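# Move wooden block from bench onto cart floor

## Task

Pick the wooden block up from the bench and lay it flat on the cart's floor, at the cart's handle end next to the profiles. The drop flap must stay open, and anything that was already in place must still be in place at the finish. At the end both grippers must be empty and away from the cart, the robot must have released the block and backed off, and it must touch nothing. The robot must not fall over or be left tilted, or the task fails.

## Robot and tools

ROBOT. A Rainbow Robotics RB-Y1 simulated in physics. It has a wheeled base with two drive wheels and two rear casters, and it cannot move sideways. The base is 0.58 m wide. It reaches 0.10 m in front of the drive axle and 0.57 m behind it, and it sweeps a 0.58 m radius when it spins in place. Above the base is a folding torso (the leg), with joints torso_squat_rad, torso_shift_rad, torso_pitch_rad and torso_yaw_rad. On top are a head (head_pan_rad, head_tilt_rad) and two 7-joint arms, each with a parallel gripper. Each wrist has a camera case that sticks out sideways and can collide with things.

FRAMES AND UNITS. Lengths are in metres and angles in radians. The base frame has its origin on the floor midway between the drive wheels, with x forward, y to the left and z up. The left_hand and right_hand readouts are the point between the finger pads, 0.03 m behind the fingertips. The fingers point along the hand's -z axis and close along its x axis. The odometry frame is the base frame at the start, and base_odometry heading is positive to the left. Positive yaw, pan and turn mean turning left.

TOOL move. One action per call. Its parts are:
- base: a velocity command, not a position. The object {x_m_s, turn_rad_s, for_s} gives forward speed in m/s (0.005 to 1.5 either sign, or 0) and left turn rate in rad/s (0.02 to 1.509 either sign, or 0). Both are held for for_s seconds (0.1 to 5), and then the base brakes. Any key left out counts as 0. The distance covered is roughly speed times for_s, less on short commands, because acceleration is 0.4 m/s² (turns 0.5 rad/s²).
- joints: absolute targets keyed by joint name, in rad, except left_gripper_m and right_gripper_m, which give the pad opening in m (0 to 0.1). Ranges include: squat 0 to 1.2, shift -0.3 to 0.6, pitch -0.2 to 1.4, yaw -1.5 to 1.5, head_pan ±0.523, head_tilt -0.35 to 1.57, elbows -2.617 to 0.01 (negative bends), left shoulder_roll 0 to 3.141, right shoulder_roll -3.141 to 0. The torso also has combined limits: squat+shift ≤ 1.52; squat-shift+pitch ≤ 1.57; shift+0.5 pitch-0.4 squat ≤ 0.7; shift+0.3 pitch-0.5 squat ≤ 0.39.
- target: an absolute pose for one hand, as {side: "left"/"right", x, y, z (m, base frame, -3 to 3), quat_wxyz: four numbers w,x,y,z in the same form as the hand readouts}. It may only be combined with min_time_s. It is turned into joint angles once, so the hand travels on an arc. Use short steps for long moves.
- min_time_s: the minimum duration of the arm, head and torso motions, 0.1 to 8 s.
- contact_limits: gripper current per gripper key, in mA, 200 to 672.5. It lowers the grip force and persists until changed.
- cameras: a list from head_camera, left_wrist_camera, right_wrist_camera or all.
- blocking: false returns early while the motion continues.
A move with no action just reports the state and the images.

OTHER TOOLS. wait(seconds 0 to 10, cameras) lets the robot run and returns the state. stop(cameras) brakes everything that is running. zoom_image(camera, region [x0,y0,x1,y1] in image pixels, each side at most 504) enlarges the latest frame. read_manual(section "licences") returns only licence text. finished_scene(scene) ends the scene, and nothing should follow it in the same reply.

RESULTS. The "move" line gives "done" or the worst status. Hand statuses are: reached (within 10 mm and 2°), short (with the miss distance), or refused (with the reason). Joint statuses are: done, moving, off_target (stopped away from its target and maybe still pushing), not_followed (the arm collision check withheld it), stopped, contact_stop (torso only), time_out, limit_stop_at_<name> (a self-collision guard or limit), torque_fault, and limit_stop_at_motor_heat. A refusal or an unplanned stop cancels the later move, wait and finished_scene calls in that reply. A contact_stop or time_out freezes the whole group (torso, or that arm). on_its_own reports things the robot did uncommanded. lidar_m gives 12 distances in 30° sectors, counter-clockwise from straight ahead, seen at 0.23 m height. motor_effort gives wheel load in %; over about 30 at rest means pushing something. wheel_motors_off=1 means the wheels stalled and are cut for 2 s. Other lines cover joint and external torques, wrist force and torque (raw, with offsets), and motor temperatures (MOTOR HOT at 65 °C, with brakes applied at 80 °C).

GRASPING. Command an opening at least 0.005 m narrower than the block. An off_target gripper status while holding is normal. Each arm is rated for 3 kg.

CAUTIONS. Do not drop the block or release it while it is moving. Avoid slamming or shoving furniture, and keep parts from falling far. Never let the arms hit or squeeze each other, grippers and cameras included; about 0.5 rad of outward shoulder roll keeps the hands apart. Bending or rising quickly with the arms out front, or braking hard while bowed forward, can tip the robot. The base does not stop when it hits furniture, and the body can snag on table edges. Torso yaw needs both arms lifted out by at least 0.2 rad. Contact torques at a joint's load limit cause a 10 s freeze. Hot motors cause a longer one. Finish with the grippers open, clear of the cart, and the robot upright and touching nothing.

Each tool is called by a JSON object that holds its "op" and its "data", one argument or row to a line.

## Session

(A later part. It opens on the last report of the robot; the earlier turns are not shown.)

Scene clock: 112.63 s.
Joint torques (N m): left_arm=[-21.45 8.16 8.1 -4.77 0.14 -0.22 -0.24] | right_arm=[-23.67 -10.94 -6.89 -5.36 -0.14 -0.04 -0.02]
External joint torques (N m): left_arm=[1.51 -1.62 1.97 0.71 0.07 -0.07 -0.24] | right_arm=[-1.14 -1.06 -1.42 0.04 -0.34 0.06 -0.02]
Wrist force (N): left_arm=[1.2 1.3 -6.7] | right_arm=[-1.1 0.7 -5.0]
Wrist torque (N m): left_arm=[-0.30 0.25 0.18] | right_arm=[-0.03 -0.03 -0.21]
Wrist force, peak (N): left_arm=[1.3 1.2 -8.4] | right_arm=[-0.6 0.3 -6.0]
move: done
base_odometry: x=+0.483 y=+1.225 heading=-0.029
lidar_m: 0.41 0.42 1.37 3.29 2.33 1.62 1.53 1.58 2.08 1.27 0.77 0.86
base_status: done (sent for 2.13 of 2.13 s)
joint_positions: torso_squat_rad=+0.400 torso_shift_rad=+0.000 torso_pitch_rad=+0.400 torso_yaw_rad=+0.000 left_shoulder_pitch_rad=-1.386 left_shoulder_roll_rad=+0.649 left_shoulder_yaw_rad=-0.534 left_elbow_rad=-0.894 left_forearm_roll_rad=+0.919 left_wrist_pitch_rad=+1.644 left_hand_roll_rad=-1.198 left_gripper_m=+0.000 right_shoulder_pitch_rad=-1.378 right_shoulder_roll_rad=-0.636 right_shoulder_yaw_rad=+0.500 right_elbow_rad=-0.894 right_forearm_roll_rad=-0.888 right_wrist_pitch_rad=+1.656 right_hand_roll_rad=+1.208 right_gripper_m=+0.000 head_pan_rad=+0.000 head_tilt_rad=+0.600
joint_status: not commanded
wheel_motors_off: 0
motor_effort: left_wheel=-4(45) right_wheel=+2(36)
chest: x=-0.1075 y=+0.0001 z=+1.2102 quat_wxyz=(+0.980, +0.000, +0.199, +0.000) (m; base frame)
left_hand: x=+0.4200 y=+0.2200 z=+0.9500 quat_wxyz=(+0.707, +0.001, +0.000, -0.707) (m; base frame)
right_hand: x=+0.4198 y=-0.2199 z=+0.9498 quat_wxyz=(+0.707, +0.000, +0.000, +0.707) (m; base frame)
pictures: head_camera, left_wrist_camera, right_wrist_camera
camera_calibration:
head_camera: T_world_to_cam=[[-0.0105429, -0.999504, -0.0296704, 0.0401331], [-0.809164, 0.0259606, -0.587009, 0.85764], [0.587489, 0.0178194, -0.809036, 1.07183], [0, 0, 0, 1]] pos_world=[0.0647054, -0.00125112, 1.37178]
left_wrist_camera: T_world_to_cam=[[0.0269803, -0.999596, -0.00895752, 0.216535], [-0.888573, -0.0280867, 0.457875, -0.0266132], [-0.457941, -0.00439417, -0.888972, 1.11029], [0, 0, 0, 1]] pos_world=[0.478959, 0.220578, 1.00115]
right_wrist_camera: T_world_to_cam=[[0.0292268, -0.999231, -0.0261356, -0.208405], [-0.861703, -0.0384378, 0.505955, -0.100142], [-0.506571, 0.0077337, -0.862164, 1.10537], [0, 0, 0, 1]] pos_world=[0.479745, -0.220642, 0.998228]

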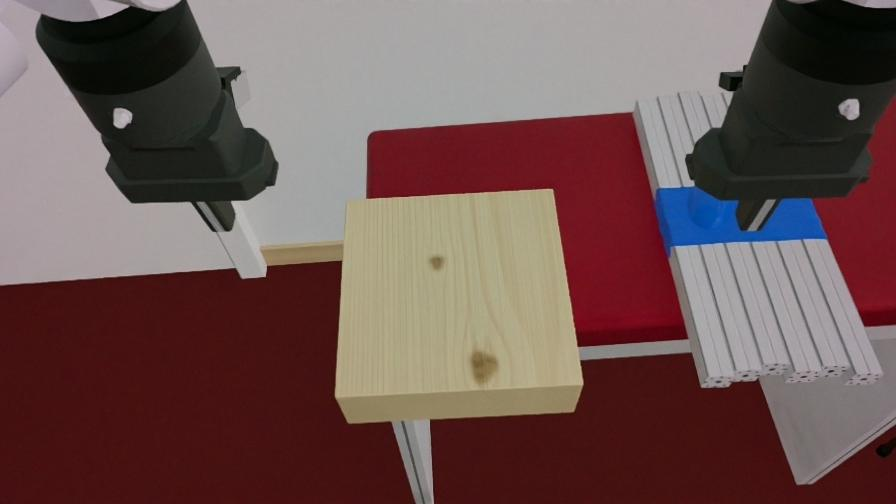

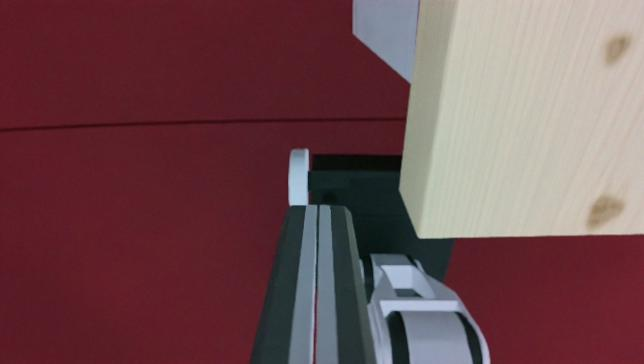

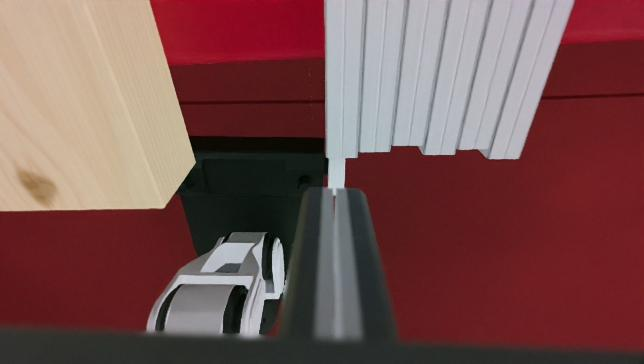

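{"op": "move", "data": {
  "target": {"side": "left", "x": 0.438, "y": 0.195, "z": 0.787, "quat_wxyz": [0.707, 0, 0, -0.707]},
  "min_time_s": 2
}}

{"op": "move", "data": {
  "target": {"side": "right", "x": 0.438, "y": -0.19, "z": 0.787, "quat_wxyz": [0.707, 0, 0, 0.707]},
  "min_time_s": 2,
  "cameras": ["all"]
}}

Scene clock: 119.13 s.
Joint torques (N m): left_arm=[-20.57 6.18 1.49 -4.35 -0.35 -0.94 -0.27] | right_arm=[-23.4 -10.68 -6.88 -5.49 0.01 0.06 0.1]
External joint torques (N m): left_arm=[1.81 -1.46 -0.38 0.84 -0.37 -0.34 -0.28] | right_arm=[-0.88 -0.8 -1.41 -0.09 -0.19 0.16 0.1]
Wrist force (N): left_arm=[1.2 0.4 -7.8] | right_arm=[-1.0 0.1 -5.4]
Wrist torque (N m): left_arm=[-0.29 0.24 0.16] | right_arm=[0.00 -0.03 -0.19]
Wrist force, peak (N): left_arm=[1.4 0.9 -8.3] | right_arm=[-1.0 0.6 -5.9]
move: short
base_odometry: x=+0.483 y=+1.225 heading=-0.029
lidar_m: 0.41 0.42 1.37 3.29 2.32 1.62 1.52 1.58 2.07 1.27 0.77 0.85
base_status: not commanded
joint_positions: torso_squat_rad=+0.400 torso_shift_rad=+0.000 torso_pitch_rad=+0.400 torso_yaw_rad=+0.000 left_shoulder_pitch_rad=-1.352 left_shoulder_roll_rad=+0.334 left_shoulder_yaw_rad=-0.571 left_elbow_rad=-0.267 left_forearm_roll_rad=+0.798 left_wrist_pitch_rad=+0.900 left_hand_roll_rad=-1.385 left_gripper_m=+0.000 right_shoulder_pitch_rad=-1.378 right_shoulder_roll_rad=-0.636 right_shoulder_yaw_rad=+0.500 right_elbow_rad=-0.894 right_forearm_roll_rad=-0.888 right_wrist_pitch_rad=+1.656 right_hand_roll_rad=+1.208 right_gripper_m=+0.000 head_pan_rad=+0.000 head_tilt_rad=+0.600
joint_status: all done
wheel_motors_off: 0
motor_effort: left_wheel=-4(5) right_wheel=+3(5)
chest: x=-0.1075 y=+0.0001 z=+1.2102 quat_wxyz=(+0.980, +0.000, +0.199, +0.000) (m; base frame)
left_hand: x=+0.4373 y=+0.1949 z=+0.7877 quat_wxyz=(+0.702, +0.077, -0.086, -0.702) (m; base frame)
left_hand_status: short (checked arc, as near as the solve gets, planned for 2.0 s): 1 mm and 13.2 deg off. The place is met; only the turn is off.
right_hand: x=+0.4198 y=-0.2199 z=+0.9498 quat_wxyz=(+0.707, +0.000, +0.000, +0.707) (m; base frame)
pictures: none

Scene clock: 121.47 s.
Joint torques (N m): left_arm=[-20.57 6.18 1.54 -4.33 -0.38 -0.98 -0.22] | right_arm=[-21.05 -6.3 -0.32 -4.81 0.42 -0.71 0.24]
External joint torques (N m): left_arm=[1.81 -1.46 -0.32 0.86 -0.4 -0.38 -0.22] | right_arm=[0.91 1.29 1.17 0.19 0.2 -0.17 0.25]
Wrist force (N): left_arm=[1.1 -0.2 -7.2] | right_arm=[-0.9 1.9 -5.1]
Wrist torque (N m): left_arm=[-0.21 0.23 0.16] | right_arm=[-0.09 0.01 -0.20]
Wrist force, peak (N): left_arm=[1.8 0.0 -8.3] | right_arm=[-1.3 1.5 -5.8]
move: short
base_odometry: x=+0.483 y=+1.225 heading=-0.029
lidar_m: 0.40 0.42 1.36 3.29 2.33 1.62 1.53 1.57 2.07 1.27 0.77 0.84
base_status: not commanded
joint_positions: torso_squat_rad=+0.400 torso_shift_rad=+0.000 torso_pitch_rad=+0.400 torso_yaw_rad=+0.000 left_shoulder_pitch_rad=-1.352 left_shoulder_roll_rad=+0.334 left_shoulder_yaw_rad=-0.571 left_elbow_rad=-0.267 left_forearm_roll_rad=+0.798 left_wrist_pitch_rad=+0.900 left_hand_roll_rad=-1.385 left_gripper_m=+0.000 right_shoulder_pitch_rad=-1.352 right_shoulder_roll_rad=-0.323 right_shoulder_yaw_rad=+0.541 right_elbow_rad=-0.267 right_forearm_roll_rad=-0.765 right_wrist_pitch_rad=+0.901 right_hand_roll_rad=+1.380 right_gripper_m=+0.000 head_pan_rad=+0.000 head_tilt_rad=+0.600
joint_status: all done
wheel_motors_off: 0
motor_effort: left_wheel=-4(5) right_wheel=+2(6)
chest: x=-0.1075 y=+0.0001 z=+1.2102 quat_wxyz=(+0.980, +0.000, +0.199, +0.000) (m; base frame)
left_hand: x=+0.4373 y=+0.1949 z=+0.7877 quat_wxyz=(+0.702, +0.077, -0.086, -0.702) (m; base frame)
right_hand: x=+0.4373 y=-0.1901 z=+0.7876 quat_wxyz=(+0.702, -0.077, -0.087, +0.702) (m; base frame)
right_hand_status: short (checked arc, as near as the solve gets, planned for 2.0 s): 1 mm and 13.3 deg off. The place is met; only the turn is off.
pictures: head_camera, left_wrist_camera, right_wrist_camera
camera_calibration:
head_camera: T_world_to_cam=[[-0.0105429, -0.999504, -0.0296704, 0.0401331], [-0.809164, 0.0259606, -0.587009, 0.85764], [0.587489, 0.0178194, -0.809036, 1.07183], [0, 0, 0, 1]] pos_world=[0.0647054, -0.00125112, 1.37178]
left_wrist_camera: T_world_to_cam=[[0.0270177, -0.999594, 0.00901827, 0.175363], [-0.969457, -0.024001, 0.244085, 0.265409], [-0.24377, -0.0153374, -0.969712, 0.945883], [0, 0, 0, 1]] pos_world=[0.483142, 0.196169, 0.85087]
right_wrist_camera: T_world_to_cam=[[0.0354489, -0.998843, -0.0324925, -0.181068], [-0.954723, -0.0434569, 0.294306, 0.204503], [-0.295378, 0.0205885, -0.955159, 0.957545], [0, 0, 0, 1]] pos_world=[0.4845, -0.191686, 0.848537]

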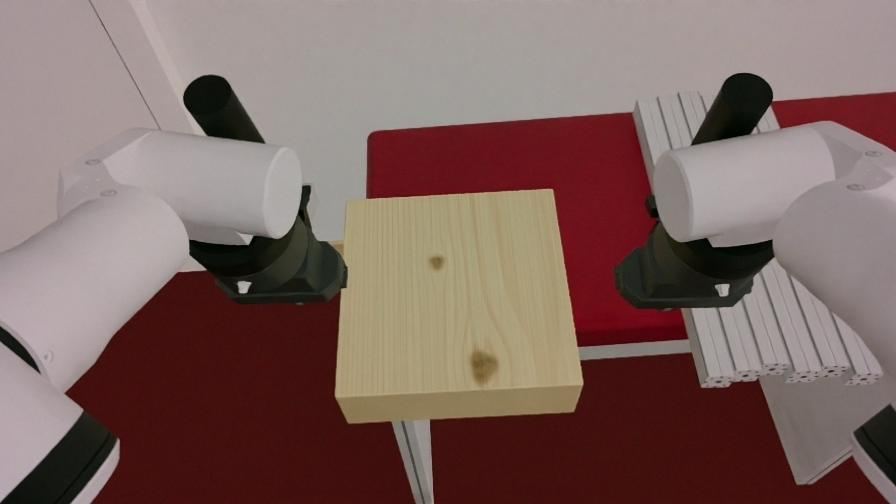

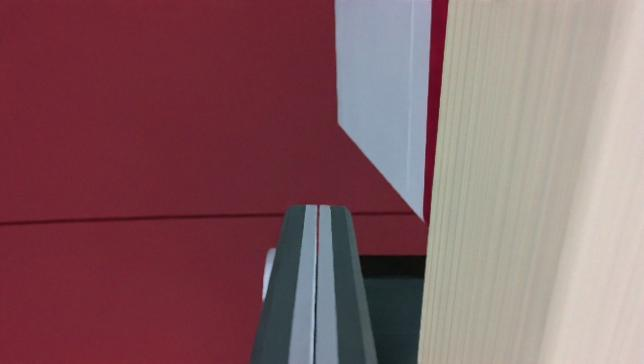

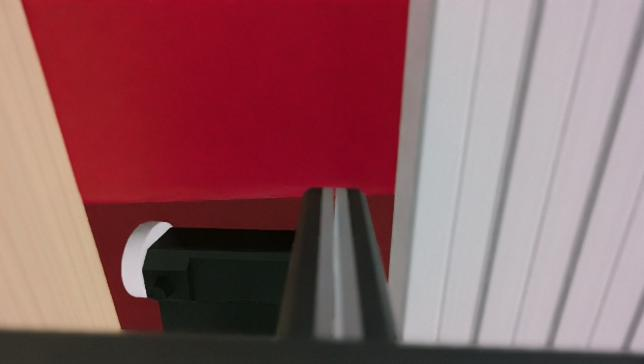

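{"op": "move", "data": {
  "base": {"x_m_s": 0.15, "for_s": 0.667}
}}

{"op": "move", "data": {
  "target": {"side": "left", "x": 0.336, "y": 0.19, "z": 0.787, "quat_wxyz": [0.707, 0, 0, -0.707]},
  "min_time_s": 2
}}

{"op": "move", "data": {
  "target": {"side": "right", "x": 0.336, "y": -0.185, "z": 0.787, "quat_wxyz": [0.707, 0, 0, 0.707]},
  "min_time_s": 2,
  "cameras": ["all"]
}}

Scene clock: 125.27 s.
Joint torques (N m): left_arm=[-20.83 6.25 1.63 -4.45 -0.32 -0.88 -0.36] | right_arm=[-22.53 -6.31 -0.58 -4.81 0.33 -0.38 0.04]
External joint torques (N m): left_arm=[1.54 -1.39 -0.23 0.74 -0.35 -0.28 -0.36] | right_arm=[-0.57 1.29 0.91 0.2 0.12 0.16 0.04]
Wrist force (N): left_arm=[1.4 0.2 -7.2] | right_arm=[-0.7 1.4 -4.7]
Wrist torque (N m): left_arm=[-0.23 0.24 0.13] | right_arm=[-0.05 0.03 -0.21]
Wrist force, peak (N): left_arm=[0.7 -0.7 -8.4] | right_arm=[-1.1 1.9 -5.7]
move: done
base_odometry: x=+0.583 y=+1.222 heading=-0.029
lidar_m: 0.36 0.32 1.24 2.97 2.49 1.73 1.64 1.69 2.21 1.13 0.71 0.85
base_status: done (sent for 0.67 of 0.67 s)
joint_positions: torso_squat_rad=+0.400 torso_shift_rad=+0.000 torso_pitch_rad=+0.400 torso_yaw_rad=+0.000 left_shoulder_pitch_rad=-1.352 left_shoulder_roll_rad=+0.334 left_shoulder_yaw_rad=-0.571 left_elbow_rad=-0.267 left_forearm_roll_rad=+0.798 left_wrist_pitch_rad=+0.900 left_hand_roll_rad=-1.385 left_gripper_m=+0.000 right_shoulder_pitch_rad=-1.352 right_shoulder_roll_rad=-0.323 right_shoulder_yaw_rad=+0.541 right_elbow_rad=-0.267 right_forearm_roll_rad=-0.765 right_wrist_pitch_rad=+0.901 right_hand_roll_rad=+1.380 right_gripper_m=+0.000 head_pan_rad=+0.000 head_tilt_rad=+0.600
joint_status: not commanded
wheel_motors_off: 0
motor_effort: left_wheel=-5(19) right_wheel=+5(29)
chest: x=-0.1075 y=+0.0001 z=+1.2102 quat_wxyz=(+0.980, +0.000, +0.199, +0.000) (m; base frame)
left_hand: x=+0.4373 y=+0.1950 z=+0.7877 quat_wxyz=(+0.702, +0.077, -0.086, -0.702) (m; base frame)
right_hand: x=+0.4372 y=-0.1901 z=+0.7876 quat_wxyz=(+0.702, -0.077, -0.087, +0.702) (m; base frame)
pictures: none

Scene clock: 127.60 s.
Joint torques (N m): left_arm=[-17.33 5.87 6.01 -6.59 -0.29 -0.28 0.14] | right_arm=[-22.1 -6.22 -0.28 -4.93 0.17 -0.45 0.08]
External joint torques (N m): left_arm=[1.18 -1.26 0.22 -0.43 -0.35 -0.13 0.14] | right_arm=[-0.13 1.37 1.21 0.08 -0.05 0.09 0.08]
Wrist force (N): left_arm=[0.6 1.0 -7.6] | right_arm=[-0.8 1.7 -5.4]
Wrist torque (N m): left_arm=[-0.28 0.17 0.02] | right_arm=[-0.08 0.00 -0.22]
Wrist force, peak (N): left_arm=[1.1 1.5 -8.6] | right_arm=[-0.9 2.1 -5.7]
move: done
base_odometry: x=+0.583 y=+1.222 heading=-0.029
lidar_m: 0.35 0.31 1.24 2.97 2.48 1.73 1.62 1.70 2.21 1.14 0.72 0.86
base_status: not commanded
joint_positions: torso_squat_rad=+0.400 torso_shift_rad=+0.000 torso_pitch_rad=+0.400 torso_yaw_rad=+0.000 left_shoulder_pitch_rad=-1.016 left_shoulder_roll_rad=+0.522 left_shoulder_yaw_rad=-0.597 left_elbow_rad=-1.047 left_forearm_roll_rad=+0.749 left_wrist_pitch_rad=+1.372 left_hand_roll_rad=-1.066 left_gripper_m=+0.000 right_shoulder_pitch_rad=-1.352 right_shoulder_roll_rad=-0.323 right_shoulder_yaw_rad=+0.541 right_elbow_rad=-0.267 right_forearm_roll_rad=-0.765 right_wrist_pitch_rad=+0.901 right_hand_roll_rad=+1.380 right_gripper_m=+0.000 head_pan_rad=+0.000 head_tilt_rad=+0.600
joint_status: all done
wheel_motors_off: 0
motor_effort: left_wheel=-5(5) right_wheel=+3(6)
chest: x=-0.1075 y=+0.0001 z=+1.2102 quat_wxyz=(+0.980, +0.000, +0.199, +0.000) (m; base frame)
left_hand: x=+0.3361 y=+0.1899 z=+0.7872 quat_wxyz=(+0.707, +0.000, +0.000, -0.707) (m; base frame)
left_hand_status: reached (checked arc, planned for 2.0 s): 0 mm and 0.1 deg off.
right_hand: x=+0.4372 y=-0.1901 z=+0.7876 quat_wxyz=(+0.702, -0.077, -0.087, +0.702) (m; base frame)
pictures: none

Scene clock: 129.93 s.
Joint torques (N m): left_arm=[-17.19 6.1 5.65 -6.37 -0.31 -0.24 0.26] | right_arm=[-18.06 -8.48 -3.88 -6.93 0.38 -0.02 -0.03]
External joint torques (N m): left_arm=[1.32 -1.04 -0.15 -0.22 -0.37 -0.09 0.26] | right_arm=[0.1 -1.3 1.31 -0.97 0.17 0.08 -0.03]
Wrist force (N): left_arm=[0.5 1.6 -7.7] | right_arm=[-1.1 0.8 -5.2]
Wrist torque (N m): left_arm=[-0.29 0.20 0.02] | right_arm=[-0.06 -0.01 0.00]
Wrist force, peak (N): left_arm=[1.3 1.5 -8.2] | right_arm=[-1.4 1.7 -5.6]
move: done
base_odometry: x=+0.583 y=+1.222 heading=-0.029
lidar_m: 0.35 0.31 1.22 2.95 2.48 1.73 1.62 1.70 2.21 1.12 0.69 0.85
base_status: not commanded
joint_positions: torso_squat_rad=+0.400 torso_shift_rad=+0.000 torso_pitch_rad=+0.400 torso_yaw_rad=+0.000 left_shoulder_pitch_rad=-1.016 left_shoulder_roll_rad=+0.522 left_shoulder_yaw_rad=-0.597 left_elbow_rad=-1.047 left_forearm_roll_rad=+0.749 left_wrist_pitch_rad=+1.372 left_hand_roll_rad=-1.066 left_gripper_m=+0.000 right_shoulder_pitch_rad=-1.011 right_shoulder_roll_rad=-0.498 right_shoulder_yaw_rad=+0.569 right_elbow_rad=-1.044 right_forearm_roll_rad=-0.717 right_wrist_pitch_rad=+1.385 right_hand_roll_rad=+1.072 right_gripper_m=+0.000 head_pan_rad=+0.000 head_tilt_rad=+0.600
joint_status: all done
wheel_motors_off: 0
motor_effort: left_wheel=-5(5) right_wheel=+5(7)
chest: x=-0.1075 y=+0.0001 z=+1.2102 quat_wxyz=(+0.980, +0.000, +0.199, +0.000) (m; base frame)
left_hand: x=+0.3361 y=+0.1899 z=+0.7872 quat_wxyz=(+0.707, +0.000, +0.000, -0.707) (m; base frame)
right_hand: x=+0.3360 y=-0.1847 z=+0.7871 quat_wxyz=(+0.707, +0.001, +0.000, +0.707) (m; base frame)
right_hand_status: reached (checked arc, planned for 2.0 s): 0 mm and 0.1 deg off.
pictures: head_camera, left_wrist_camera, right_wrist_camera
camera_calibration:
head_camera: T_world_to_cam=[[-0.0105429, -0.999504, -0.0296704, 0.040136], [-0.809164, 0.0259606, -0.587009, 0.857699], [0.587489, 0.0178194, -0.809036, 1.07191], [0, 0, 0, 1]] pos_world=[0.0647054, -0.00125112, 1.37188]
left_wrist_camera: T_world_to_cam=[[0.0268476, -0.999606, -0.00815971, 0.186734], [-0.887633, -0.0275929, 0.459724, -0.029348], [-0.459768, -0.00509966, -0.888024, 0.927037], [0, 0, 0, 1]] pos_world=[0.395158, 0.190578, 0.838247]
right_wrist_camera: T_world_to_cam=[[0.0291308, -0.999209, -0.0270743, -0.174307], [-0.860891, -0.0388441, 0.507305, -0.0901264], [-0.507955, 0.0085298, -0.861341, 0.922423], [0, 0, 0, 1]] pos_world=[0.396038, -0.185539, 0.835523]

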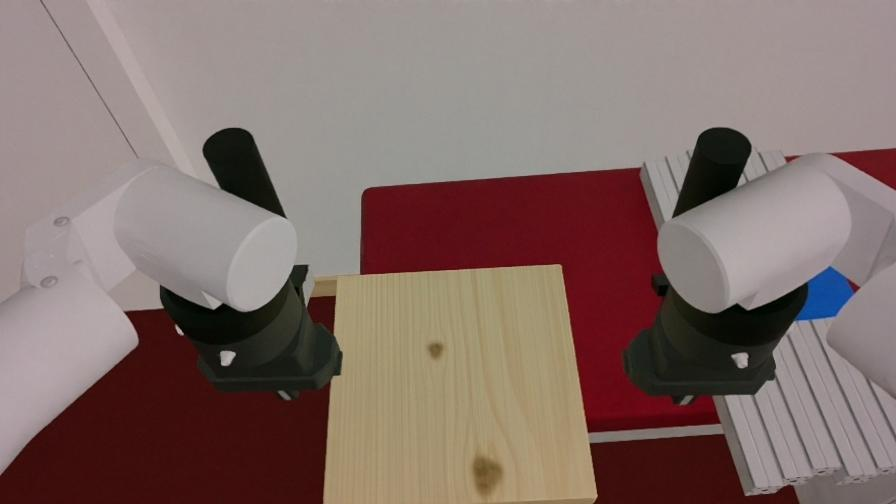

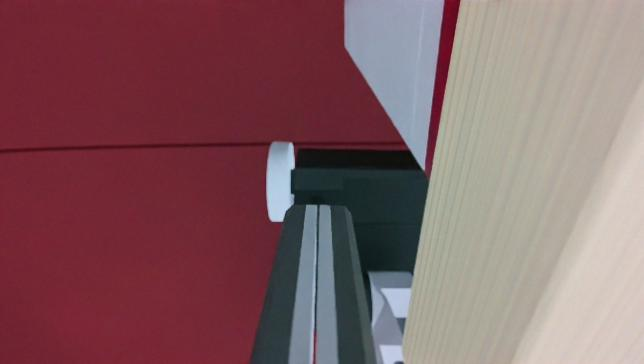

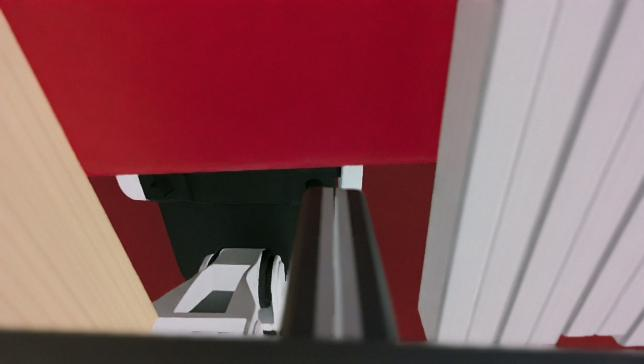

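{"op": "move", "data": {
  "target": {"side": "left", "x": 0.336, "y": 0.132, "z": 0.785, "quat_wxyz": [0.707, 0, 0, -0.707]},
  "min_time_s": 1.5
}}

{"op": "move", "data": {
  "target": {"side": "right", "x": 0.336, "y": -0.122, "z": 0.785, "quat_wxyz": [0.707, 0, 0, 0.707]},
  "min_time_s": 1.5,
  "cameras": ["all"]
}}

Scene clock: 133.13 s.
Joint torques (N m): left_arm=[-19.51 -2.04 5.11 -7.62 1.49 -2.23 0.09] | right_arm=[-17.79 -8.47 -3.83 -6.69 0.37 -0.07 -0.25]
External joint torques (N m): left_arm=[-0.27 -7.06 -0.1 -1.19 1.44 -2.08 0.09] | right_arm=[0.37 -1.29 1.36 -0.73 0.16 0.03 -0.25]
Wrist force (N): left_arm=[-7.8 -0.3 -4.0] | right_arm=[-1.2 0.3 -4.9]
Wrist torque (N m): left_arm=[-0.29 0.38 0.09] | right_arm=[-0.03 0.00 0.00]
Wrist force, peak (N): left_arm=[-13.1 2.5 -2.3] | right_arm=[-0.9 0.3 -5.6]
move: done
base_odometry: x=+0.583 y=+1.222 heading=-0.029
lidar_m: 0.34 0.31 1.23 2.95 2.50 1.73 1.63 1.69 2.21 1.13 0.71 0.85
base_status: not commanded
joint_positions: torso_squat_rad=+0.400 torso_shift_rad=+0.000 torso_pitch_rad=+0.400 torso_yaw_rad=+0.000 left_shoulder_pitch_rad=-1.084 left_shoulder_roll_rad=+0.401 left_shoulder_yaw_rad=-0.641 left_elbow_rad=-0.975 left_forearm_roll_rad=+0.698 left_wrist_pitch_rad=+1.370 left_hand_roll_rad=-0.981 left_gripper_m=+0.000 right_shoulder_pitch_rad=-1.011 right_shoulder_roll_rad=-0.498 right_shoulder_yaw_rad=+0.569 right_elbow_rad=-1.044 right_forearm_roll_rad=-0.717 right_wrist_pitch_rad=+1.385 right_hand_roll_rad=+1.072 right_gripper_m=+0.000 head_pan_rad=+0.000 head_tilt_rad=+0.600
joint_status: all done
wheel_motors_off: 0
motor_effort: left_wheel=-4(5) right_wheel=+4(7)
chest: x=-0.1075 y=+0.0001 z=+1.2102 quat_wxyz=(+0.980, +0.000, +0.199, +0.000) (m; base frame)
left_hand: x=+0.3359 y=+0.1334 z=+0.7852 quat_wxyz=(+0.708, +0.001, +0.000, -0.707) (m; base frame)
left_hand_status: reached (checked arc, planned for 1.5 s): 1 mm and 0.1 deg off.
right_hand: x=+0.3360 y=-0.1846 z=+0.7871 quat_wxyz=(+0.707, +0.001, +0.000, +0.707) (m; base frame)
pictures: none

Scene clock: 134.97 s.
Joint torques (N m): left_arm=[-19.73 -2.26 4.88 -7.53 1.57 -2.08 0.21] | right_arm=[-21.25 -3.28 -3.1 -5.86 0.4 -0.17 -0.24]
External joint torques (N m): left_arm=[-0.49 -7.28 -0.33 -1.1 1.52 -1.94 0.21] | right_arm=[-2.26 1.61 1.45 0.37 0.19 -0.08 -0.24]
Wrist force (N): left_arm=[-7.7 -0.2 -3.5] | right_arm=[-0.6 1.1 -5.0]
Wrist torque (N m): left_arm=[-0.34 0.46 0.07] | right_arm=[-0.11 0.06 0.00]
Wrist force, peak (N): left_arm=[-8.8 -0.1 -4.1] | right_arm=[-0.9 0.6 -5.6]
move: done
base_odometry: x=+0.583 y=+1.222 heading=-0.029
lidar_m: 0.36 0.31 1.22 2.96 2.48 1.72 1.63 1.68 2.21 1.12 0.71 0.86
base_status: not commanded
joint_positions: torso_squat_rad=+0.400 torso_shift_rad=+0.000 torso_pitch_rad=+0.400 torso_yaw_rad=+0.000 left_shoulder_pitch_rad=-1.084 left_shoulder_roll_rad=+0.401 left_shoulder_yaw_rad=-0.641 left_elbow_rad=-0.975 left_forearm_roll_rad=+0.698 left_wrist_pitch_rad=+1.370 left_hand_roll_rad=-0.981 left_gripper_m=+0.000 right_shoulder_pitch_rad=-1.087 right_shoulder_roll_rad=-0.366 right_shoulder_yaw_rad=+0.616 right_elbow_rad=-0.960 right_forearm_roll_rad=-0.663 right_wrist_pitch_rad=+1.379 right_hand_roll_rad=+0.981 right_gripper_m=+0.000 head_pan_rad=+0.000 head_tilt_rad=+0.600
joint_status: all done
wheel_motors_off: 0
motor_effort: left_wheel=-4(4) right_wheel=+4(5)
chest: x=-0.1075 y=+0.0001 z=+1.2102 quat_wxyz=(+0.980, +0.000, +0.199, +0.000) (m; base frame)
left_hand: x=+0.3359 y=+0.1334 z=+0.7852 quat_wxyz=(+0.708, +0.001, +0.000, -0.707) (m; base frame)
right_hand: x=+0.3355 y=-0.1224 z=+0.7852 quat_wxyz=(+0.707, -0.001, -0.001, +0.707) (m; base frame)
right_hand_status: reached (checked arc, planned for 1.5 s): 1 mm and 0.1 deg off.
pictures: head_camera, left_wrist_camera, right_wrist_camera
camera_calibration:
head_camera: T_world_to_cam=[[-0.0104037, -0.999505, -0.0296947, 0.0402598], [-0.809165, 0.0258622, -0.587012, 0.857699], [0.587489, 0.0179208, -0.809034, 1.07191], [0, 0, 0, 1]] pos_world=[0.0647055, -0.00115167, 1.37188]
left_wrist_camera: T_world_to_cam=[[0.0281549, -0.99955, -0.0103668, 0.131471], [-0.888575, -0.0297767, 0.457764, -0.0279985], [-0.457867, -0.00367658, -0.889013, 0.924808], [0, 0, 0, 1]] pos_world=[0.394858, 0.133978, 0.836346]
right_wrist_camera: T_world_to_cam=[[0.0288381, -0.999235, -0.0264338, -0.112507], [-0.862351, -0.0382434, 0.504865, -0.0847543], [-0.505489, 0.00823585, -0.862794, 0.920281], [0, 0, 0, 1]] pos_world=[0.395349, -0.123241, 0.833828]

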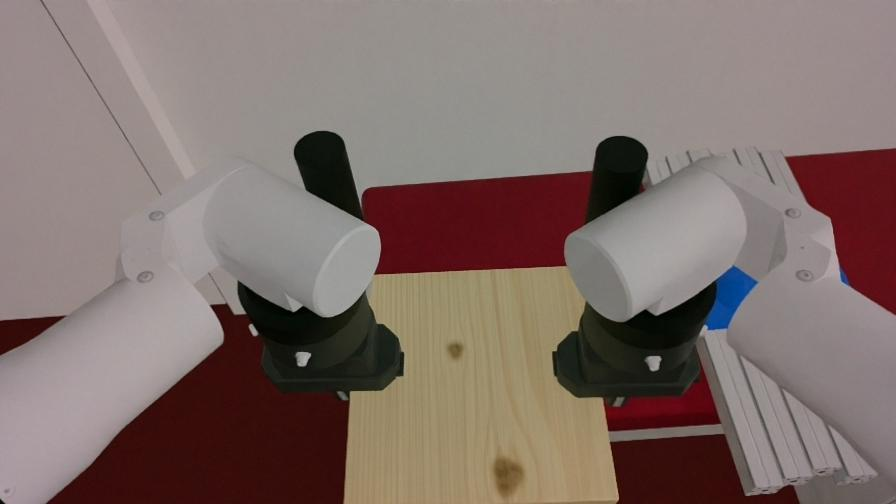

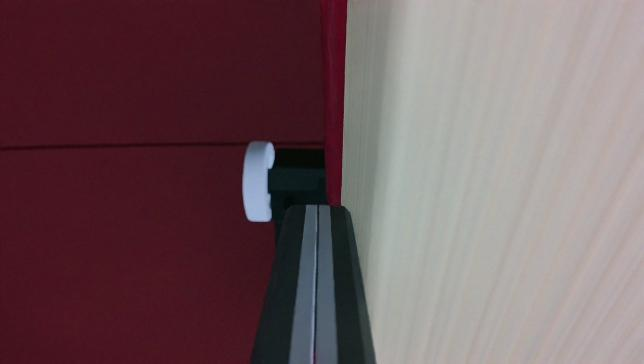

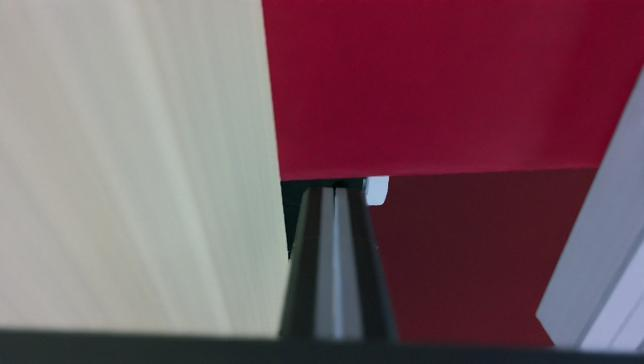

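{"op": "move", "data": {
  "target": {"side": "right", "x": 0.336, "y": -0.113, "z": 0.785, "quat_wxyz": [0.707, 0, 0, 0.707]},
  "min_time_s": 1
}}

{"op": "move", "data": {
  "target": {"side": "left", "x": 0.336, "y": 0.124, "z": 0.785, "quat_wxyz": [0.707, 0, 0, -0.707]},
  "min_time_s": 1,
  "cameras": ["left_wrist_camera", "right_wrist_camera"]
}}

Scene clock: 137.83 s.
Joint torques (N m): left_arm=[-19.67 -2.14 5.02 -7.5 1.55 -2.16 0.15] | right_arm=[-21.13 -2.25 -3.23 -5.85 0.44 -0.22 -0.42]
External joint torques (N m): left_arm=[-0.43 -7.16 -0.19 -1.07 1.5 -2.01 0.15] | right_arm=[-1.99 2.33 1.18 0.4 0.23 -0.12 -0.42]
Wrist force (N): left_arm=[-7.6 -0.1 -2.7] | right_arm=[-0.3 0.6 -5.1]
Wrist torque (N m): left_arm=[-0.32 0.42 0.06] | right_arm=[-0.03 0.11 -0.01]
Wrist force, peak (N): left_arm=[-8.5 0.0 -3.9] | right_arm=[-0.9 0.6 -5.5]
move: done
base_odometry: x=+0.583 y=+1.222 heading=-0.029
lidar_m: 0.34 0.32 1.22 2.94 2.49 1.73 1.63 1.70 2.21 1.14 0.71 0.86
base_status: not commanded
joint_positions: torso_squat_rad=+0.400 torso_shift_rad=+0.000 torso_pitch_rad=+0.400 torso_yaw_rad=+0.000 left_shoulder_pitch_rad=-1.084 left_shoulder_roll_rad=+0.401 left_shoulder_yaw_rad=-0.641 left_elbow_rad=-0.975 left_forearm_roll_rad=+0.698 left_wrist_pitch_rad=+1.370 left_hand_roll_rad=-0.981 left_gripper_m=+0.000 right_shoulder_pitch_rad=-1.103 right_shoulder_roll_rad=-0.343 right_shoulder_yaw_rad=+0.620 right_elbow_rad=-0.935 right_forearm_roll_rad=-0.658 right_wrist_pitch_rad=+1.375 right_hand_roll_rad=+0.974 right_gripper_m=+0.000 head_pan_rad=+0.000 head_tilt_rad=+0.600
joint_status: all done
wheel_motors_off: 0
motor_effort: left_wheel=-4(4) right_wheel=+4(4)
chest: x=-0.1075 y=+0.0001 z=+1.2102 quat_wxyz=(+0.980, +0.000, +0.199, +0.000) (m; base frame)
left_hand: x=+0.3359 y=+0.1334 z=+0.7852 quat_wxyz=(+0.708, +0.001, +0.000, -0.707) (m; base frame)
right_hand: x=+0.3357 y=-0.1134 z=+0.7851 quat_wxyz=(+0.707, +0.000, +0.000, +0.707) (m; base frame)
right_hand_status: reached (checked arc, planned for 1.0 s): 0 mm and 0.0 deg off.
pictures: none

Scene clock: 139.17 s.
Joint torques (N m): left_arm=[-21.02 -13.21 4.26 -12.29 5.2 -4.67 0.06] | right_arm=[-21.45 2.36 -3.54 -10.06 -1.87 -2.19 -0.44]
External joint torques (N m): left_arm=[-1.65 -18.01 -0.84 -5.85 5.15 -4.53 0.06] | right_arm=[-2.3 6.97 0.87 -3.83 -2.08 -2.1 -0.44]
Wrist force (N): left_arm=[-26.8 0.6 0.8] | right_arm=[-15.9 3.0 -3.3]
Wrist torque (N m): left_arm=[-0.31 0.36 0.29] | right_arm=[-0.03 -0.26 0.17]
Wrist force, peak (N): left_arm=[-26.8 1.3 -0.7] | right_arm=[-16.1 3.8 -3.4]
move: done
base_odometry: x=+0.583 y=+1.222 heading=-0.029
lidar_m: 0.36 0.30 1.22 2.95 2.48 1.74 1.63 1.70 2.22 1.12 0.71 0.86
base_status: not commanded
joint_positions: torso_squat_rad=+0.400 torso_shift_rad=+0.000 torso_pitch_rad=+0.400 torso_yaw_rad=+0.000 left_shoulder_pitch_rad=-1.097 left_shoulder_roll_rad=+0.384 left_shoulder_yaw_rad=-0.645 left_elbow_rad=-0.955 left_forearm_roll_rad=+0.692 left_wrist_pitch_rad=+1.369 left_hand_roll_rad=-0.973 left_gripper_m=+0.000 right_shoulder_pitch_rad=-1.103 right_shoulder_roll_rad=-0.345 right_shoulder_yaw_rad=+0.621 right_elbow_rad=-0.934 right_forearm_roll_rad=-0.657 right_wrist_pitch_rad=+1.376 right_hand_roll_rad=+0.974 right_gripper_m=+0.000 head_pan_rad=+0.000 head_tilt_rad=+0.600
joint_status: all done
wheel_motors_off: 0
motor_effort: left_wheel=-4(4) right_wheel=+3(5)
chest: x=-0.1076 y=+0.0001 z=+1.2103 quat_wxyz=(+0.980, +0.000, +0.199, +0.000) (m; base frame)
left_hand: x=+0.3363 y=+0.1277 z=+0.7850 quat_wxyz=(+0.708, +0.002, +0.002, -0.706) (m; base frame)
left_hand_status: reached (checked arc, planned for 1.0 s): 4 mm and 0.4 deg off.
right_hand: x=+0.3358 y=-0.1146 z=+0.7850 quat_wxyz=(+0.708, -0.001, +0.001, +0.707) (m; base frame)
pictures: left_wrist_camera, right_wrist_camera
camera_calibration:
left_wrist_camera: T_world_to_cam=[[0.0304706, -0.999436, -0.0141207, 0.127865], [-0.887981, -0.0335528, 0.458654, -0.0281347], [-0.458869, -0.00143649, -0.888503, 0.924523], [0, 0, 0, 1]] pos_world=[0.395356, 0.128177, 0.836151]
right_wrist_camera: T_world_to_cam=[[0.0276331, -0.999328, -0.0240856, -0.106137], [-0.861519, -0.0360287, 0.506446, -0.0852742], [-0.506973, 0.00675555, -0.861935, 0.919911], [0, 0, 0, 1]] pos_world=[0.395838, -0.115353, 0.833534]

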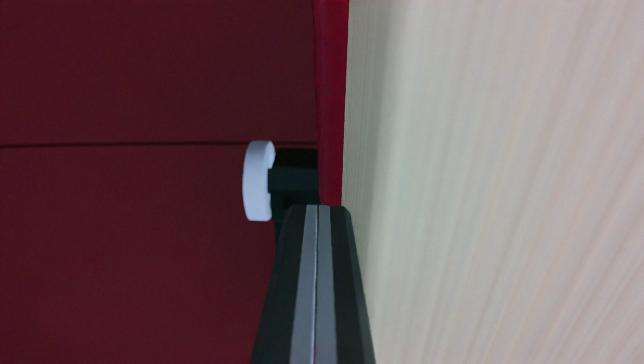

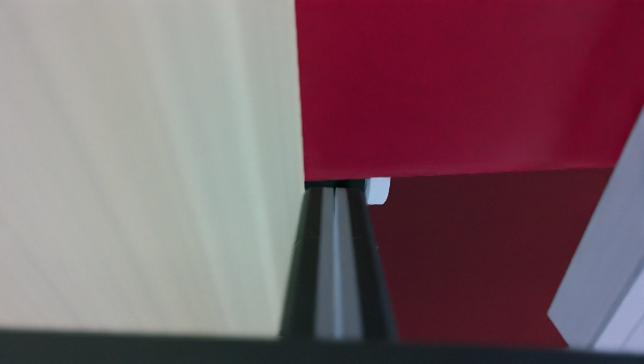

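{"op": "move", "data": {
  "target": {"side": "right", "x": 0.336, "y": -0.108, "z": 0.785, "quat_wxyz": [0.707, 0, 0, 0.707]},
  "min_time_s": 1
}}

{"op": "move", "data": {
  "target": {"side": "left", "x": 0.336, "y": 0.120, "z": 0.785, "quat_wxyz": [0.707, 0, 0, -0.707]},
  "min_time_s": 1
}}

Scene clock: 141.90 s.
Joint torques (N m): left_arm=[-21.43 -14.06 4.99 -13.85 6.17 -4.73 -0.08] | right_arm=[-25.93 16.55 -3.49 -13.87 -4.44 -5.29 -0.89]
External joint torques (N m): left_arm=[-2.05 -18.87 -0.1 -7.42 6.12 -4.58 -0.08] | right_arm=[-6.7 21.07 0.84 -7.65 -4.65 -5.21 -0.89]
Wrist force (N): left_arm=[-29.9 2.0 -2.1] | right_arm=[-33.0 7.2 5.3]
Wrist torque (N m): left_arm=[-0.30 0.64 0.33] | right_arm=[-0.05 -0.52 0.42]
Wrist force, peak (N): left_arm=[-31.0 1.6 -3.0] | right_arm=[-33.3 7.0 5.5]
move: done
base_odometry: x=+0.583 y=+1.222 heading=-0.029
lidar_m: 0.37 0.31 1.21 2.95 2.49 1.73 1.63 1.69 2.21 1.12 0.71 0.86
base_status: not commanded
joint_positions: torso_squat_rad=+0.400 torso_shift_rad=+0.000 torso_pitch_rad=+0.400 torso_yaw_rad=+0.000 left_shoulder_pitch_rad=-1.097 left_shoulder_roll_rad=+0.384 left_shoulder_yaw_rad=-0.645 left_elbow_rad=-0.954 left_forearm_roll_rad=+0.692 left_wrist_pitch_rad=+1.369 left_hand_roll_rad=-0.973 left_gripper_m=+0.000 right_shoulder_pitch_rad=-1.112 right_shoulder_roll_rad=-0.335 right_shoulder_yaw_rad=+0.623 right_elbow_rad=-0.917 right_forearm_roll_rad=-0.654 right_wrist_pitch_rad=+1.374 right_hand_roll_rad=+0.970 right_gripper_m=+0.000 head_pan_rad=+0.000 head_tilt_rad=+0.600
joint_status: all done
wheel_motors_off: 0
motor_effort: left_wheel=-3(4) right_wheel=+2(5)
chest: x=-0.1077 y=+0.0001 z=+1.2103 quat_wxyz=(+0.980, +0.000, +0.198, +0.000) (m; base frame)
left_hand: x=+0.3363 y=+0.1279 z=+0.7851 quat_wxyz=(+0.708, +0.002, +0.002, -0.706) (m; base frame)
right_hand: x=+0.3360 y=-0.1126 z=+0.7845 quat_wxyz=(+0.709, -0.002, +0.003, +0.705) (m; base frame)
right_hand_status: reached (checked arc, planned for 1.0 s): 5 mm and 0.5 deg off.
pictures: none

Scene clock: 143.23 s.
Joint torques (N m): left_arm=[-23.07 -24.05 4 -16.45 8.34 -7.19 -0.09] | right_arm=[-26.01 16.72 -3.63 -15.57 -5.5 -5.22 -0.63]
External joint torques (N m): left_arm=[-3.62 -28.78 -1.03 -10.03 8.3 -7.06 -0.09] | right_arm=[-6.78 21.23 0.7 -9.36 -5.72 -5.13 -0.63]
Wrist force (N): left_arm=[-45.1 0.4 6.3] | right_arm=[-36.0 5.4 1.4]
Wrist torque (N m): left_arm=[-0.25 -0.02 0.53] | right_arm=[0.01 -0.49 0.42]
Wrist force, peak (N): left_arm=[-45.7 0.4 6.1] | right_arm=[-36.6 5.8 2.2]
move: done
base_odometry: x=+0.583 y=+1.222 heading=-0.029
lidar_m: 0.35 0.31 1.23 2.95 2.47 1.74 1.63 1.67 2.21 1.13 0.71 0.86
base_status: not commanded
joint_positions: torso_squat_rad=+0.400 torso_shift_rad=+0.000 torso_pitch_rad=+0.399 torso_yaw_rad=+0.000 left_shoulder_pitch_rad=-1.103 left_shoulder_roll_rad=+0.376 left_shoulder_yaw_rad=-0.647 left_elbow_rad=-0.941 left_forearm_roll_rad=+0.689 left_wrist_pitch_rad=+1.368 left_hand_roll_rad=-0.970 left_gripper_m=+0.000 right_shoulder_pitch_rad=-1.112 right_shoulder_roll_rad=-0.335 right_shoulder_yaw_rad=+0.623 right_elbow_rad=-0.916 right_forearm_roll_rad=-0.653 right_wrist_pitch_rad=+1.374 right_hand_roll_rad=+0.970 right_gripper_m=+0.000 head_pan_rad=+0.000 head_tilt_rad=+0.600
joint_status: all done
wheel_motors_off: 0
motor_effort: left_wheel=-3(4) right_wheel=+3(5)
chest: x=-0.1079 y=+0.0001 z=+1.2103 quat_wxyz=(+0.980, +0.000, +0.198, +0.000) (m; base frame)
left_hand: x=+0.3367 y=+0.1259 z=+0.7848 quat_wxyz=(+0.709, +0.003, +0.003, -0.705) (m; base frame)
left_hand_status: reached (checked arc, planned for 1.0 s): 6 mm and 0.6 deg off.
right_hand: x=+0.3360 y=-0.1127 z=+0.7845 quat_wxyz=(+0.709, -0.002, +0.003, +0.705) (m; base frame)
pictures: none

{"op": "move", "data": {
  "joints": {"torso_squat_rad": 0.32, "head_tilt_rad": 0.7},
  "min_time_s": 1.5,
  "cameras": ["all"]
}}

Scene clock: 147.63 s.
Joint torques (N m): left_arm=[-27.15 -19.02 6.74 -18.32 8.14 -5.04 -0.24] | right_arm=[-31.11 16.61 -5.43 -19.39 -5.98 -5.13 -0.77]
External joint torques (N m): left_arm=[-7.75 -23.71 1.73 -11.89 8.1 -4.91 -0.24] | right_arm=[-11.92 21.11 -1.11 -13.18 -6.2 -5.05 -0.77]
Wrist force (N): left_arm=[-35.6 5.8 -19.6] | right_arm=[-36.6 4.2 -17.3]
Wrist torque (N m): left_arm=[-0.42 0.35 0.48] | right_arm=[-0.21 -0.38 0.42]
Wrist force, peak (N): left_arm=[-46.0 0.6 6.3] | right_arm=[-37.3 3.7 -16.7]
move: done
base_odometry: x=+0.583 y=+1.222 heading=-0.029
lidar_m: 0.35 0.30 1.21 2.96 2.49 1.74 1.63 1.70 2.20 1.12 0.72 0.85
base_status: not commanded
joint_positions: torso_squat_rad=+0.320 torso_shift_rad=+0.000 torso_pitch_rad=+0.401 torso_yaw_rad=+0.000 left_shoulder_pitch_rad=-1.102 left_shoulder_roll_rad=+0.375 left_shoulder_yaw_rad=-0.648 left_elbow_rad=-0.941 left_forearm_roll_rad=+0.689 left_wrist_pitch_rad=+1.367 left_hand_roll_rad=-0.970 left_gripper_m=+0.000 right_shoulder_pitch_rad=-1.110 right_shoulder_roll_rad=-0.335 right_shoulder_yaw_rad=+0.624 right_elbow_rad=-0.916 right_forearm_roll_rad=-0.653 right_wrist_pitch_rad=+1.373 right_hand_roll_rad=+0.970 right_gripper_m=+0.000 head_pan_rad=+0.000 head_tilt_rad=+0.700
joint_status: all done
wheel_motors_off: 0
motor_effort: left_wheel=-3(4) right_wheel=+3(6)
chest: x=-0.1070 y=+0.0001 z=+1.2299 quat_wxyz=(+0.980, +0.000, +0.199, +0.000) (m; base frame)
left_hand: x=+0.3361 y=+0.1254 z=+0.8030 quat_wxyz=(+0.709, +0.002, +0.004, -0.705) (m; base frame)
right_hand: x=+0.3354 y=-0.1133 z=+0.8026 quat_wxyz=(+0.709, -0.001, +0.004, +0.705) (m; base frame)
pictures: head_camera, left_wrist_camera, right_wrist_camera
camera_calibration:
head_camera: T_world_to_cam=[[-0.0134766, -0.999504, -0.0284597, 0.0390921], [-0.864134, 0.025962, -0.502592, 0.750437], [0.503082, 0.0178198, -0.864055, 1.16393], [0, 0, 0, 1]] pos_world=[0.0634538, -0.00115112, 1.38398]
left_wrist_camera: T_world_to_cam=[[0.0322636, -0.999329, -0.0173555, 0.127858], [-0.886411, -0.036632, 0.461447, -0.0390006], [-0.461773, 0.000496165, -0.886998, 0.939959], [0, 0, 0, 1]] pos_world=[0.395352, 0.125877, 0.853958]
right_wrist_camera: T_world_to_cam=[[0.0236891, -0.999552, -0.0182743, -0.107754], [-0.8594, -0.0296997, 0.51044, -0.0977088], [-0.510755, 0.00361306, -0.859719, 0.933961], [0, 0, 0, 1]] pos_world=[0.395606, -0.113982, 0.850849]

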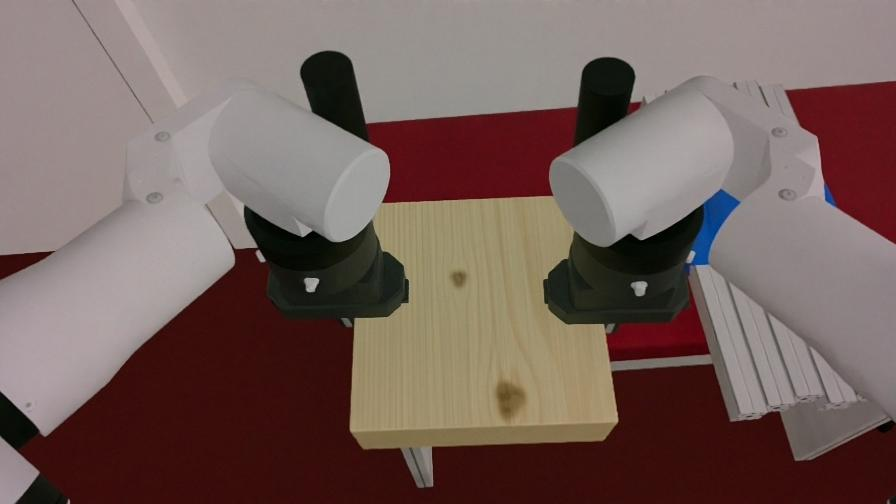

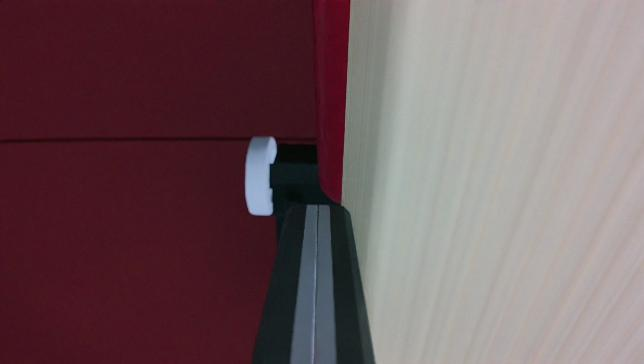

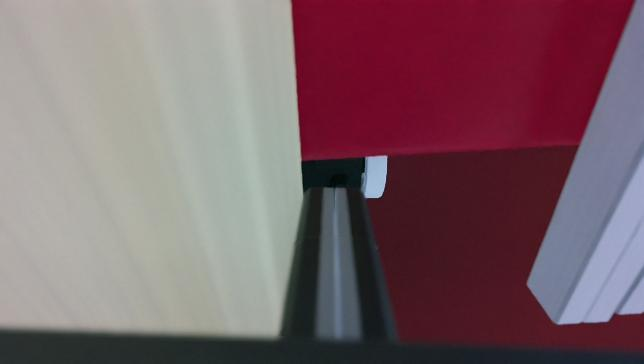

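{"op": "move", "data": {
  "target": {"side": "left", "x": 0.336, "y": 0.118, "z": 0.805, "quat_wxyz": [0.707, 0, 0, -0.707]},
  "min_time_s": 1
}}

{"op": "move", "data": {
  "target": {"side": "right", "x": 0.336, "y": -0.104, "z": 0.805, "quat_wxyz": [0.707, 0, 0, 0.707]},
  "min_time_s": 1
}}

{"op": "move", "data": {
  "joints": {"torso_squat_rad": 0.15},
  "min_time_s": 2,
  "cameras": ["all"]
}}

Scene clock: 151.67 s.
Joint torques (N m): left_arm=[-29.58 -21.9 6.56 -21.4 8.53 -4.89 -0.19] | right_arm=[-32.02 18.06 -6.22 -20.66 -6.68 -5.46 -0.75]
External joint torques (N m): left_arm=[-10.17 -26.54 1.54 -14.96 8.49 -4.76 -0.19] | right_arm=[-12.84 22.58 -1.91 -14.46 -6.9 -5.38 -0.75]
Wrist force (N): left_arm=[-41.2 6.2 -19.3] | right_arm=[-40.9 4.0 -16.3]
Wrist torque (N m): left_arm=[-0.40 0.26 0.50] | right_arm=[-0.17 -0.37 0.47]
Wrist force, peak (N): left_arm=[-40.9 6.9 -19.7] | right_arm=[-41.5 4.6 -16.7]
move: done
base_odometry: x=+0.583 y=+1.222 heading=-0.029
lidar_m: 0.35 0.30 1.23 2.96 2.49 1.73 1.63 1.69 2.21 1.13 0.69 0.86
base_status: not commanded
joint_positions: torso_squat_rad=+0.320 torso_shift_rad=+0.000 torso_pitch_rad=+0.401 torso_yaw_rad=+0.000 left_shoulder_pitch_rad=-1.103 left_shoulder_roll_rad=+0.373 left_shoulder_yaw_rad=-0.648 left_elbow_rad=-0.943 left_forearm_roll_rad=+0.686 left_wrist_pitch_rad=+1.370 left_hand_roll_rad=-0.965 left_gripper_m=+0.000 right_shoulder_pitch_rad=-1.110 right_shoulder_roll_rad=-0.335 right_shoulder_yaw_rad=+0.624 right_elbow_rad=-0.915 right_forearm_roll_rad=-0.653 right_wrist_pitch_rad=+1.374 right_hand_roll_rad=+0.970 right_gripper_m=+0.000 head_pan_rad=+0.000 head_tilt_rad=+0.700
joint_status: all done
wheel_motors_off: 0
motor_effort: left_wheel=-4(4) right_wheel=+1(6)
chest: x=-0.1070 y=+0.0001 z=+1.2299 quat_wxyz=(+0.980, +0.000, +0.199, +0.000) (m; base frame)
left_hand: x=+0.3358 y=+0.1241 z=+0.8035 quat_wxyz=(+0.709, +0.002, +0.004, -0.705) (m; base frame)
left_hand_status: reached (checked arc, planned for 1.0 s): 6 mm and 0.7 deg off.
right_hand: x=+0.3354 y=-0.1137 z=+0.8025 quat_wxyz=(+0.709, -0.002, +0.005, +0.705) (m; base frame)
pictures: none

Scene clock: 153.00 s.
Joint torques (N m): left_arm=[-29.35 -24.96 6.38 -21.91 9.94 -5.7 -0.19] | right_arm=[-37.67 26.73 -6.16 -23.25 -8.06 -6.59 -0.89]
External joint torques (N m): left_arm=[-9.94 -29.61 1.36 -15.48 9.9 -5.57 -0.19] | right_arm=[-18.46 31.15 -1.87 -17.05 -8.29 -6.52 -0.89]
Wrist force (N): left_arm=[-48.7 7.7 -19.6] | right_arm=[-48.6 5.4 -18.3]
Wrist torque (N m): left_arm=[-0.50 0.13 0.60] | right_arm=[-0.28 -0.52 0.59]
Wrist force, peak (N): left_arm=[-49.2 8.3 -19.8] | right_arm=[-49.5 5.3 -17.9]
move: done
base_odometry: x=+0.583 y=+1.222 heading=-0.029
lidar_m: 0.36 0.30 1.23 2.97 2.49 1.73 1.63 1.69 2.21 1.12 0.70 0.85
base_status: not commanded
joint_positions: torso_squat_rad=+0.320 torso_shift_rad=+0.000 torso_pitch_rad=+0.401 torso_yaw_rad=+0.000 left_shoulder_pitch_rad=-1.103 left_shoulder_roll_rad=+0.374 left_shoulder_yaw_rad=-0.648 left_elbow_rad=-0.943 left_forearm_roll_rad=+0.686 left_wrist_pitch_rad=+1.370 left_hand_roll_rad=-0.965 left_gripper_m=-0.001 right_shoulder_pitch_rad=-1.114 right_shoulder_roll_rad=-0.330 right_shoulder_yaw_rad=+0.626 right_elbow_rad=-0.911 right_forearm_roll_rad=-0.650 right_wrist_pitch_rad=+1.375 right_hand_roll_rad=+0.963 right_gripper_m=+0.000 head_pan_rad=+0.000 head_tilt_rad=+0.700
joint_status: all done
wheel_motors_off: 0
motor_effort: left_wheel=-3(4) right_wheel=+5(6)
chest: x=-0.1070 y=+0.0001 z=+1.2299 quat_wxyz=(+0.980, +0.000, +0.199, +0.000) (m; base frame)
left_hand: x=+0.3360 y=+0.1247 z=+0.8036 quat_wxyz=(+0.710, +0.003, +0.005, -0.705) (m; base frame)
right_hand: x=+0.3351 y=-0.1115 z=+0.8027 quat_wxyz=(+0.710, -0.002, +0.006, +0.704) (m; base frame)
right_hand_status: reached (checked arc, planned for 1.0 s): 8 mm and 0.8 deg off.
pictures: none

Scene clock: 155.30 s.
Joint torques (N m): left_arm=[-29.6 -24.55 6.71 -21.82 9.93 -5.77 -0.29] | right_arm=[-37.29 26.76 -6.31 -23.19 -7.95 -6.51 -0.82]
External joint torques (N m): left_arm=[-10.19 -29.21 1.69 -15.38 9.9 -5.64 -0.29] | right_arm=[-18.08 31.19 -2.03 -16.99 -8.17 -6.43 -0.82]
Wrist force (N): left_arm=[-48.3 8.2 -18.9] | right_arm=[-48.6 5.1 -17.7]
Wrist torque (N m): left_arm=[-0.51 0.13 0.58] | right_arm=[-0.25 -0.51 0.58]
Wrist force, peak (N): left_arm=[-48.8 7.6 -19.4] | right_arm=[-49.0 5.1 -18.6]
move: done
base_odometry: x=+0.583 y=+1.222 heading=-0.029
lidar_m: 0.35 0.31 1.21 2.95 2.48 1.74 1.62 1.69 2.22 1.13 0.71 0.85
base_status: not commanded
joint_positions: torso_squat_rad=+0.150 torso_shift_rad=+0.000 torso_pitch_rad=+0.401 torso_yaw_rad=+0.000 left_shoulder_pitch_rad=-1.103 left_shoulder_roll_rad=+0.374 left_shoulder_yaw_rad=-0.648 left_elbow_rad=-0.943 left_forearm_roll_rad=+0.686 left_wrist_pitch_rad=+1.370 left_hand_roll_rad=-0.965 left_gripper_m=-0.001 right_shoulder_pitch_rad=-1.114 right_shoulder_roll_rad=-0.330 right_shoulder_yaw_rad=+0.626 right_elbow_rad=-0.911 right_forearm_roll_rad=-0.650 right_wrist_pitch_rad=+1.375 right_hand_roll_rad=+0.963 right_gripper_m=+0.000 head_pan_rad=+0.000 head_tilt_rad=+0.700
joint_status: all done
wheel_motors_off: 0
motor_effort: left_wheel=-5(5) right_wheel=+4(6)
chest: x=-0.1070 y=+0.0001 z=+1.2575 quat_wxyz=(+0.980, +0.000, +0.199, +0.000) (m; base frame)
left_hand: x=+0.3360 y=+0.1247 z=+0.8312 quat_wxyz=(+0.710, +0.003, +0.005, -0.705) (m; base frame)
right_hand: x=+0.3351 y=-0.1115 z=+0.8304 quat_wxyz=(+0.710, -0.002, +0.006, +0.704) (m; base frame)
pictures: head_camera, left_wrist_camera, right_wrist_camera
camera_calibration:
head_camera: T_world_to_cam=[[-0.0134766, -0.999504, -0.0284597, 0.0398818], [-0.864134, 0.025962, -0.502592, 0.764445], [0.503082, 0.0178198, -0.864055, 1.18781], [0, 0, 0, 1]] pos_world=[0.0635538, -0.00115112, 1.41168]
left_wrist_camera: T_world_to_cam=[[0.0337379, -0.999241, -0.0194826, 0.128937], [-0.886561, -0.0389212, 0.460971, -0.0514524], [-0.461379, 0.00172034, -0.887201, 0.964752], [0, 0, 0, 1]] pos_world=[0.395151, 0.125177, 0.882159]
right_wrist_camera: T_world_to_cam=[[0.0213375, -0.99966, -0.0149573, -0.107454], [-0.859194, -0.0259849, 0.51099, -0.112214], [-0.511205, 0.00194799, -0.859457, 0.95738], [0, 0, 0, 1]] pos_world=[0.395296, -0.112198, 0.878559]

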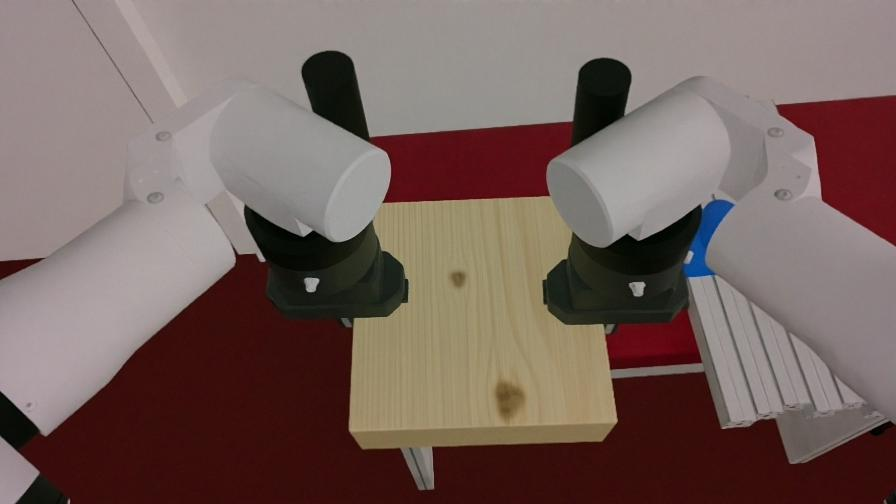

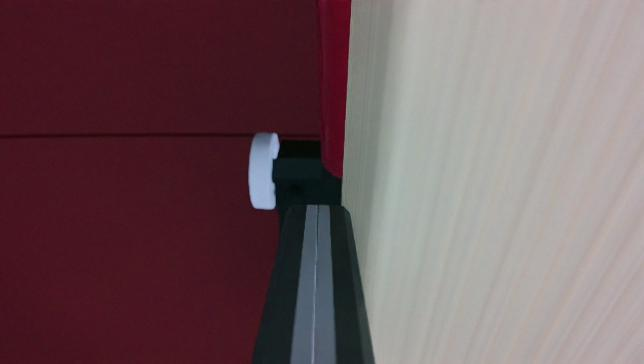

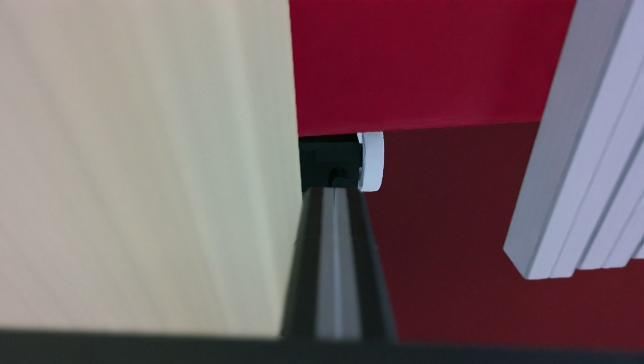

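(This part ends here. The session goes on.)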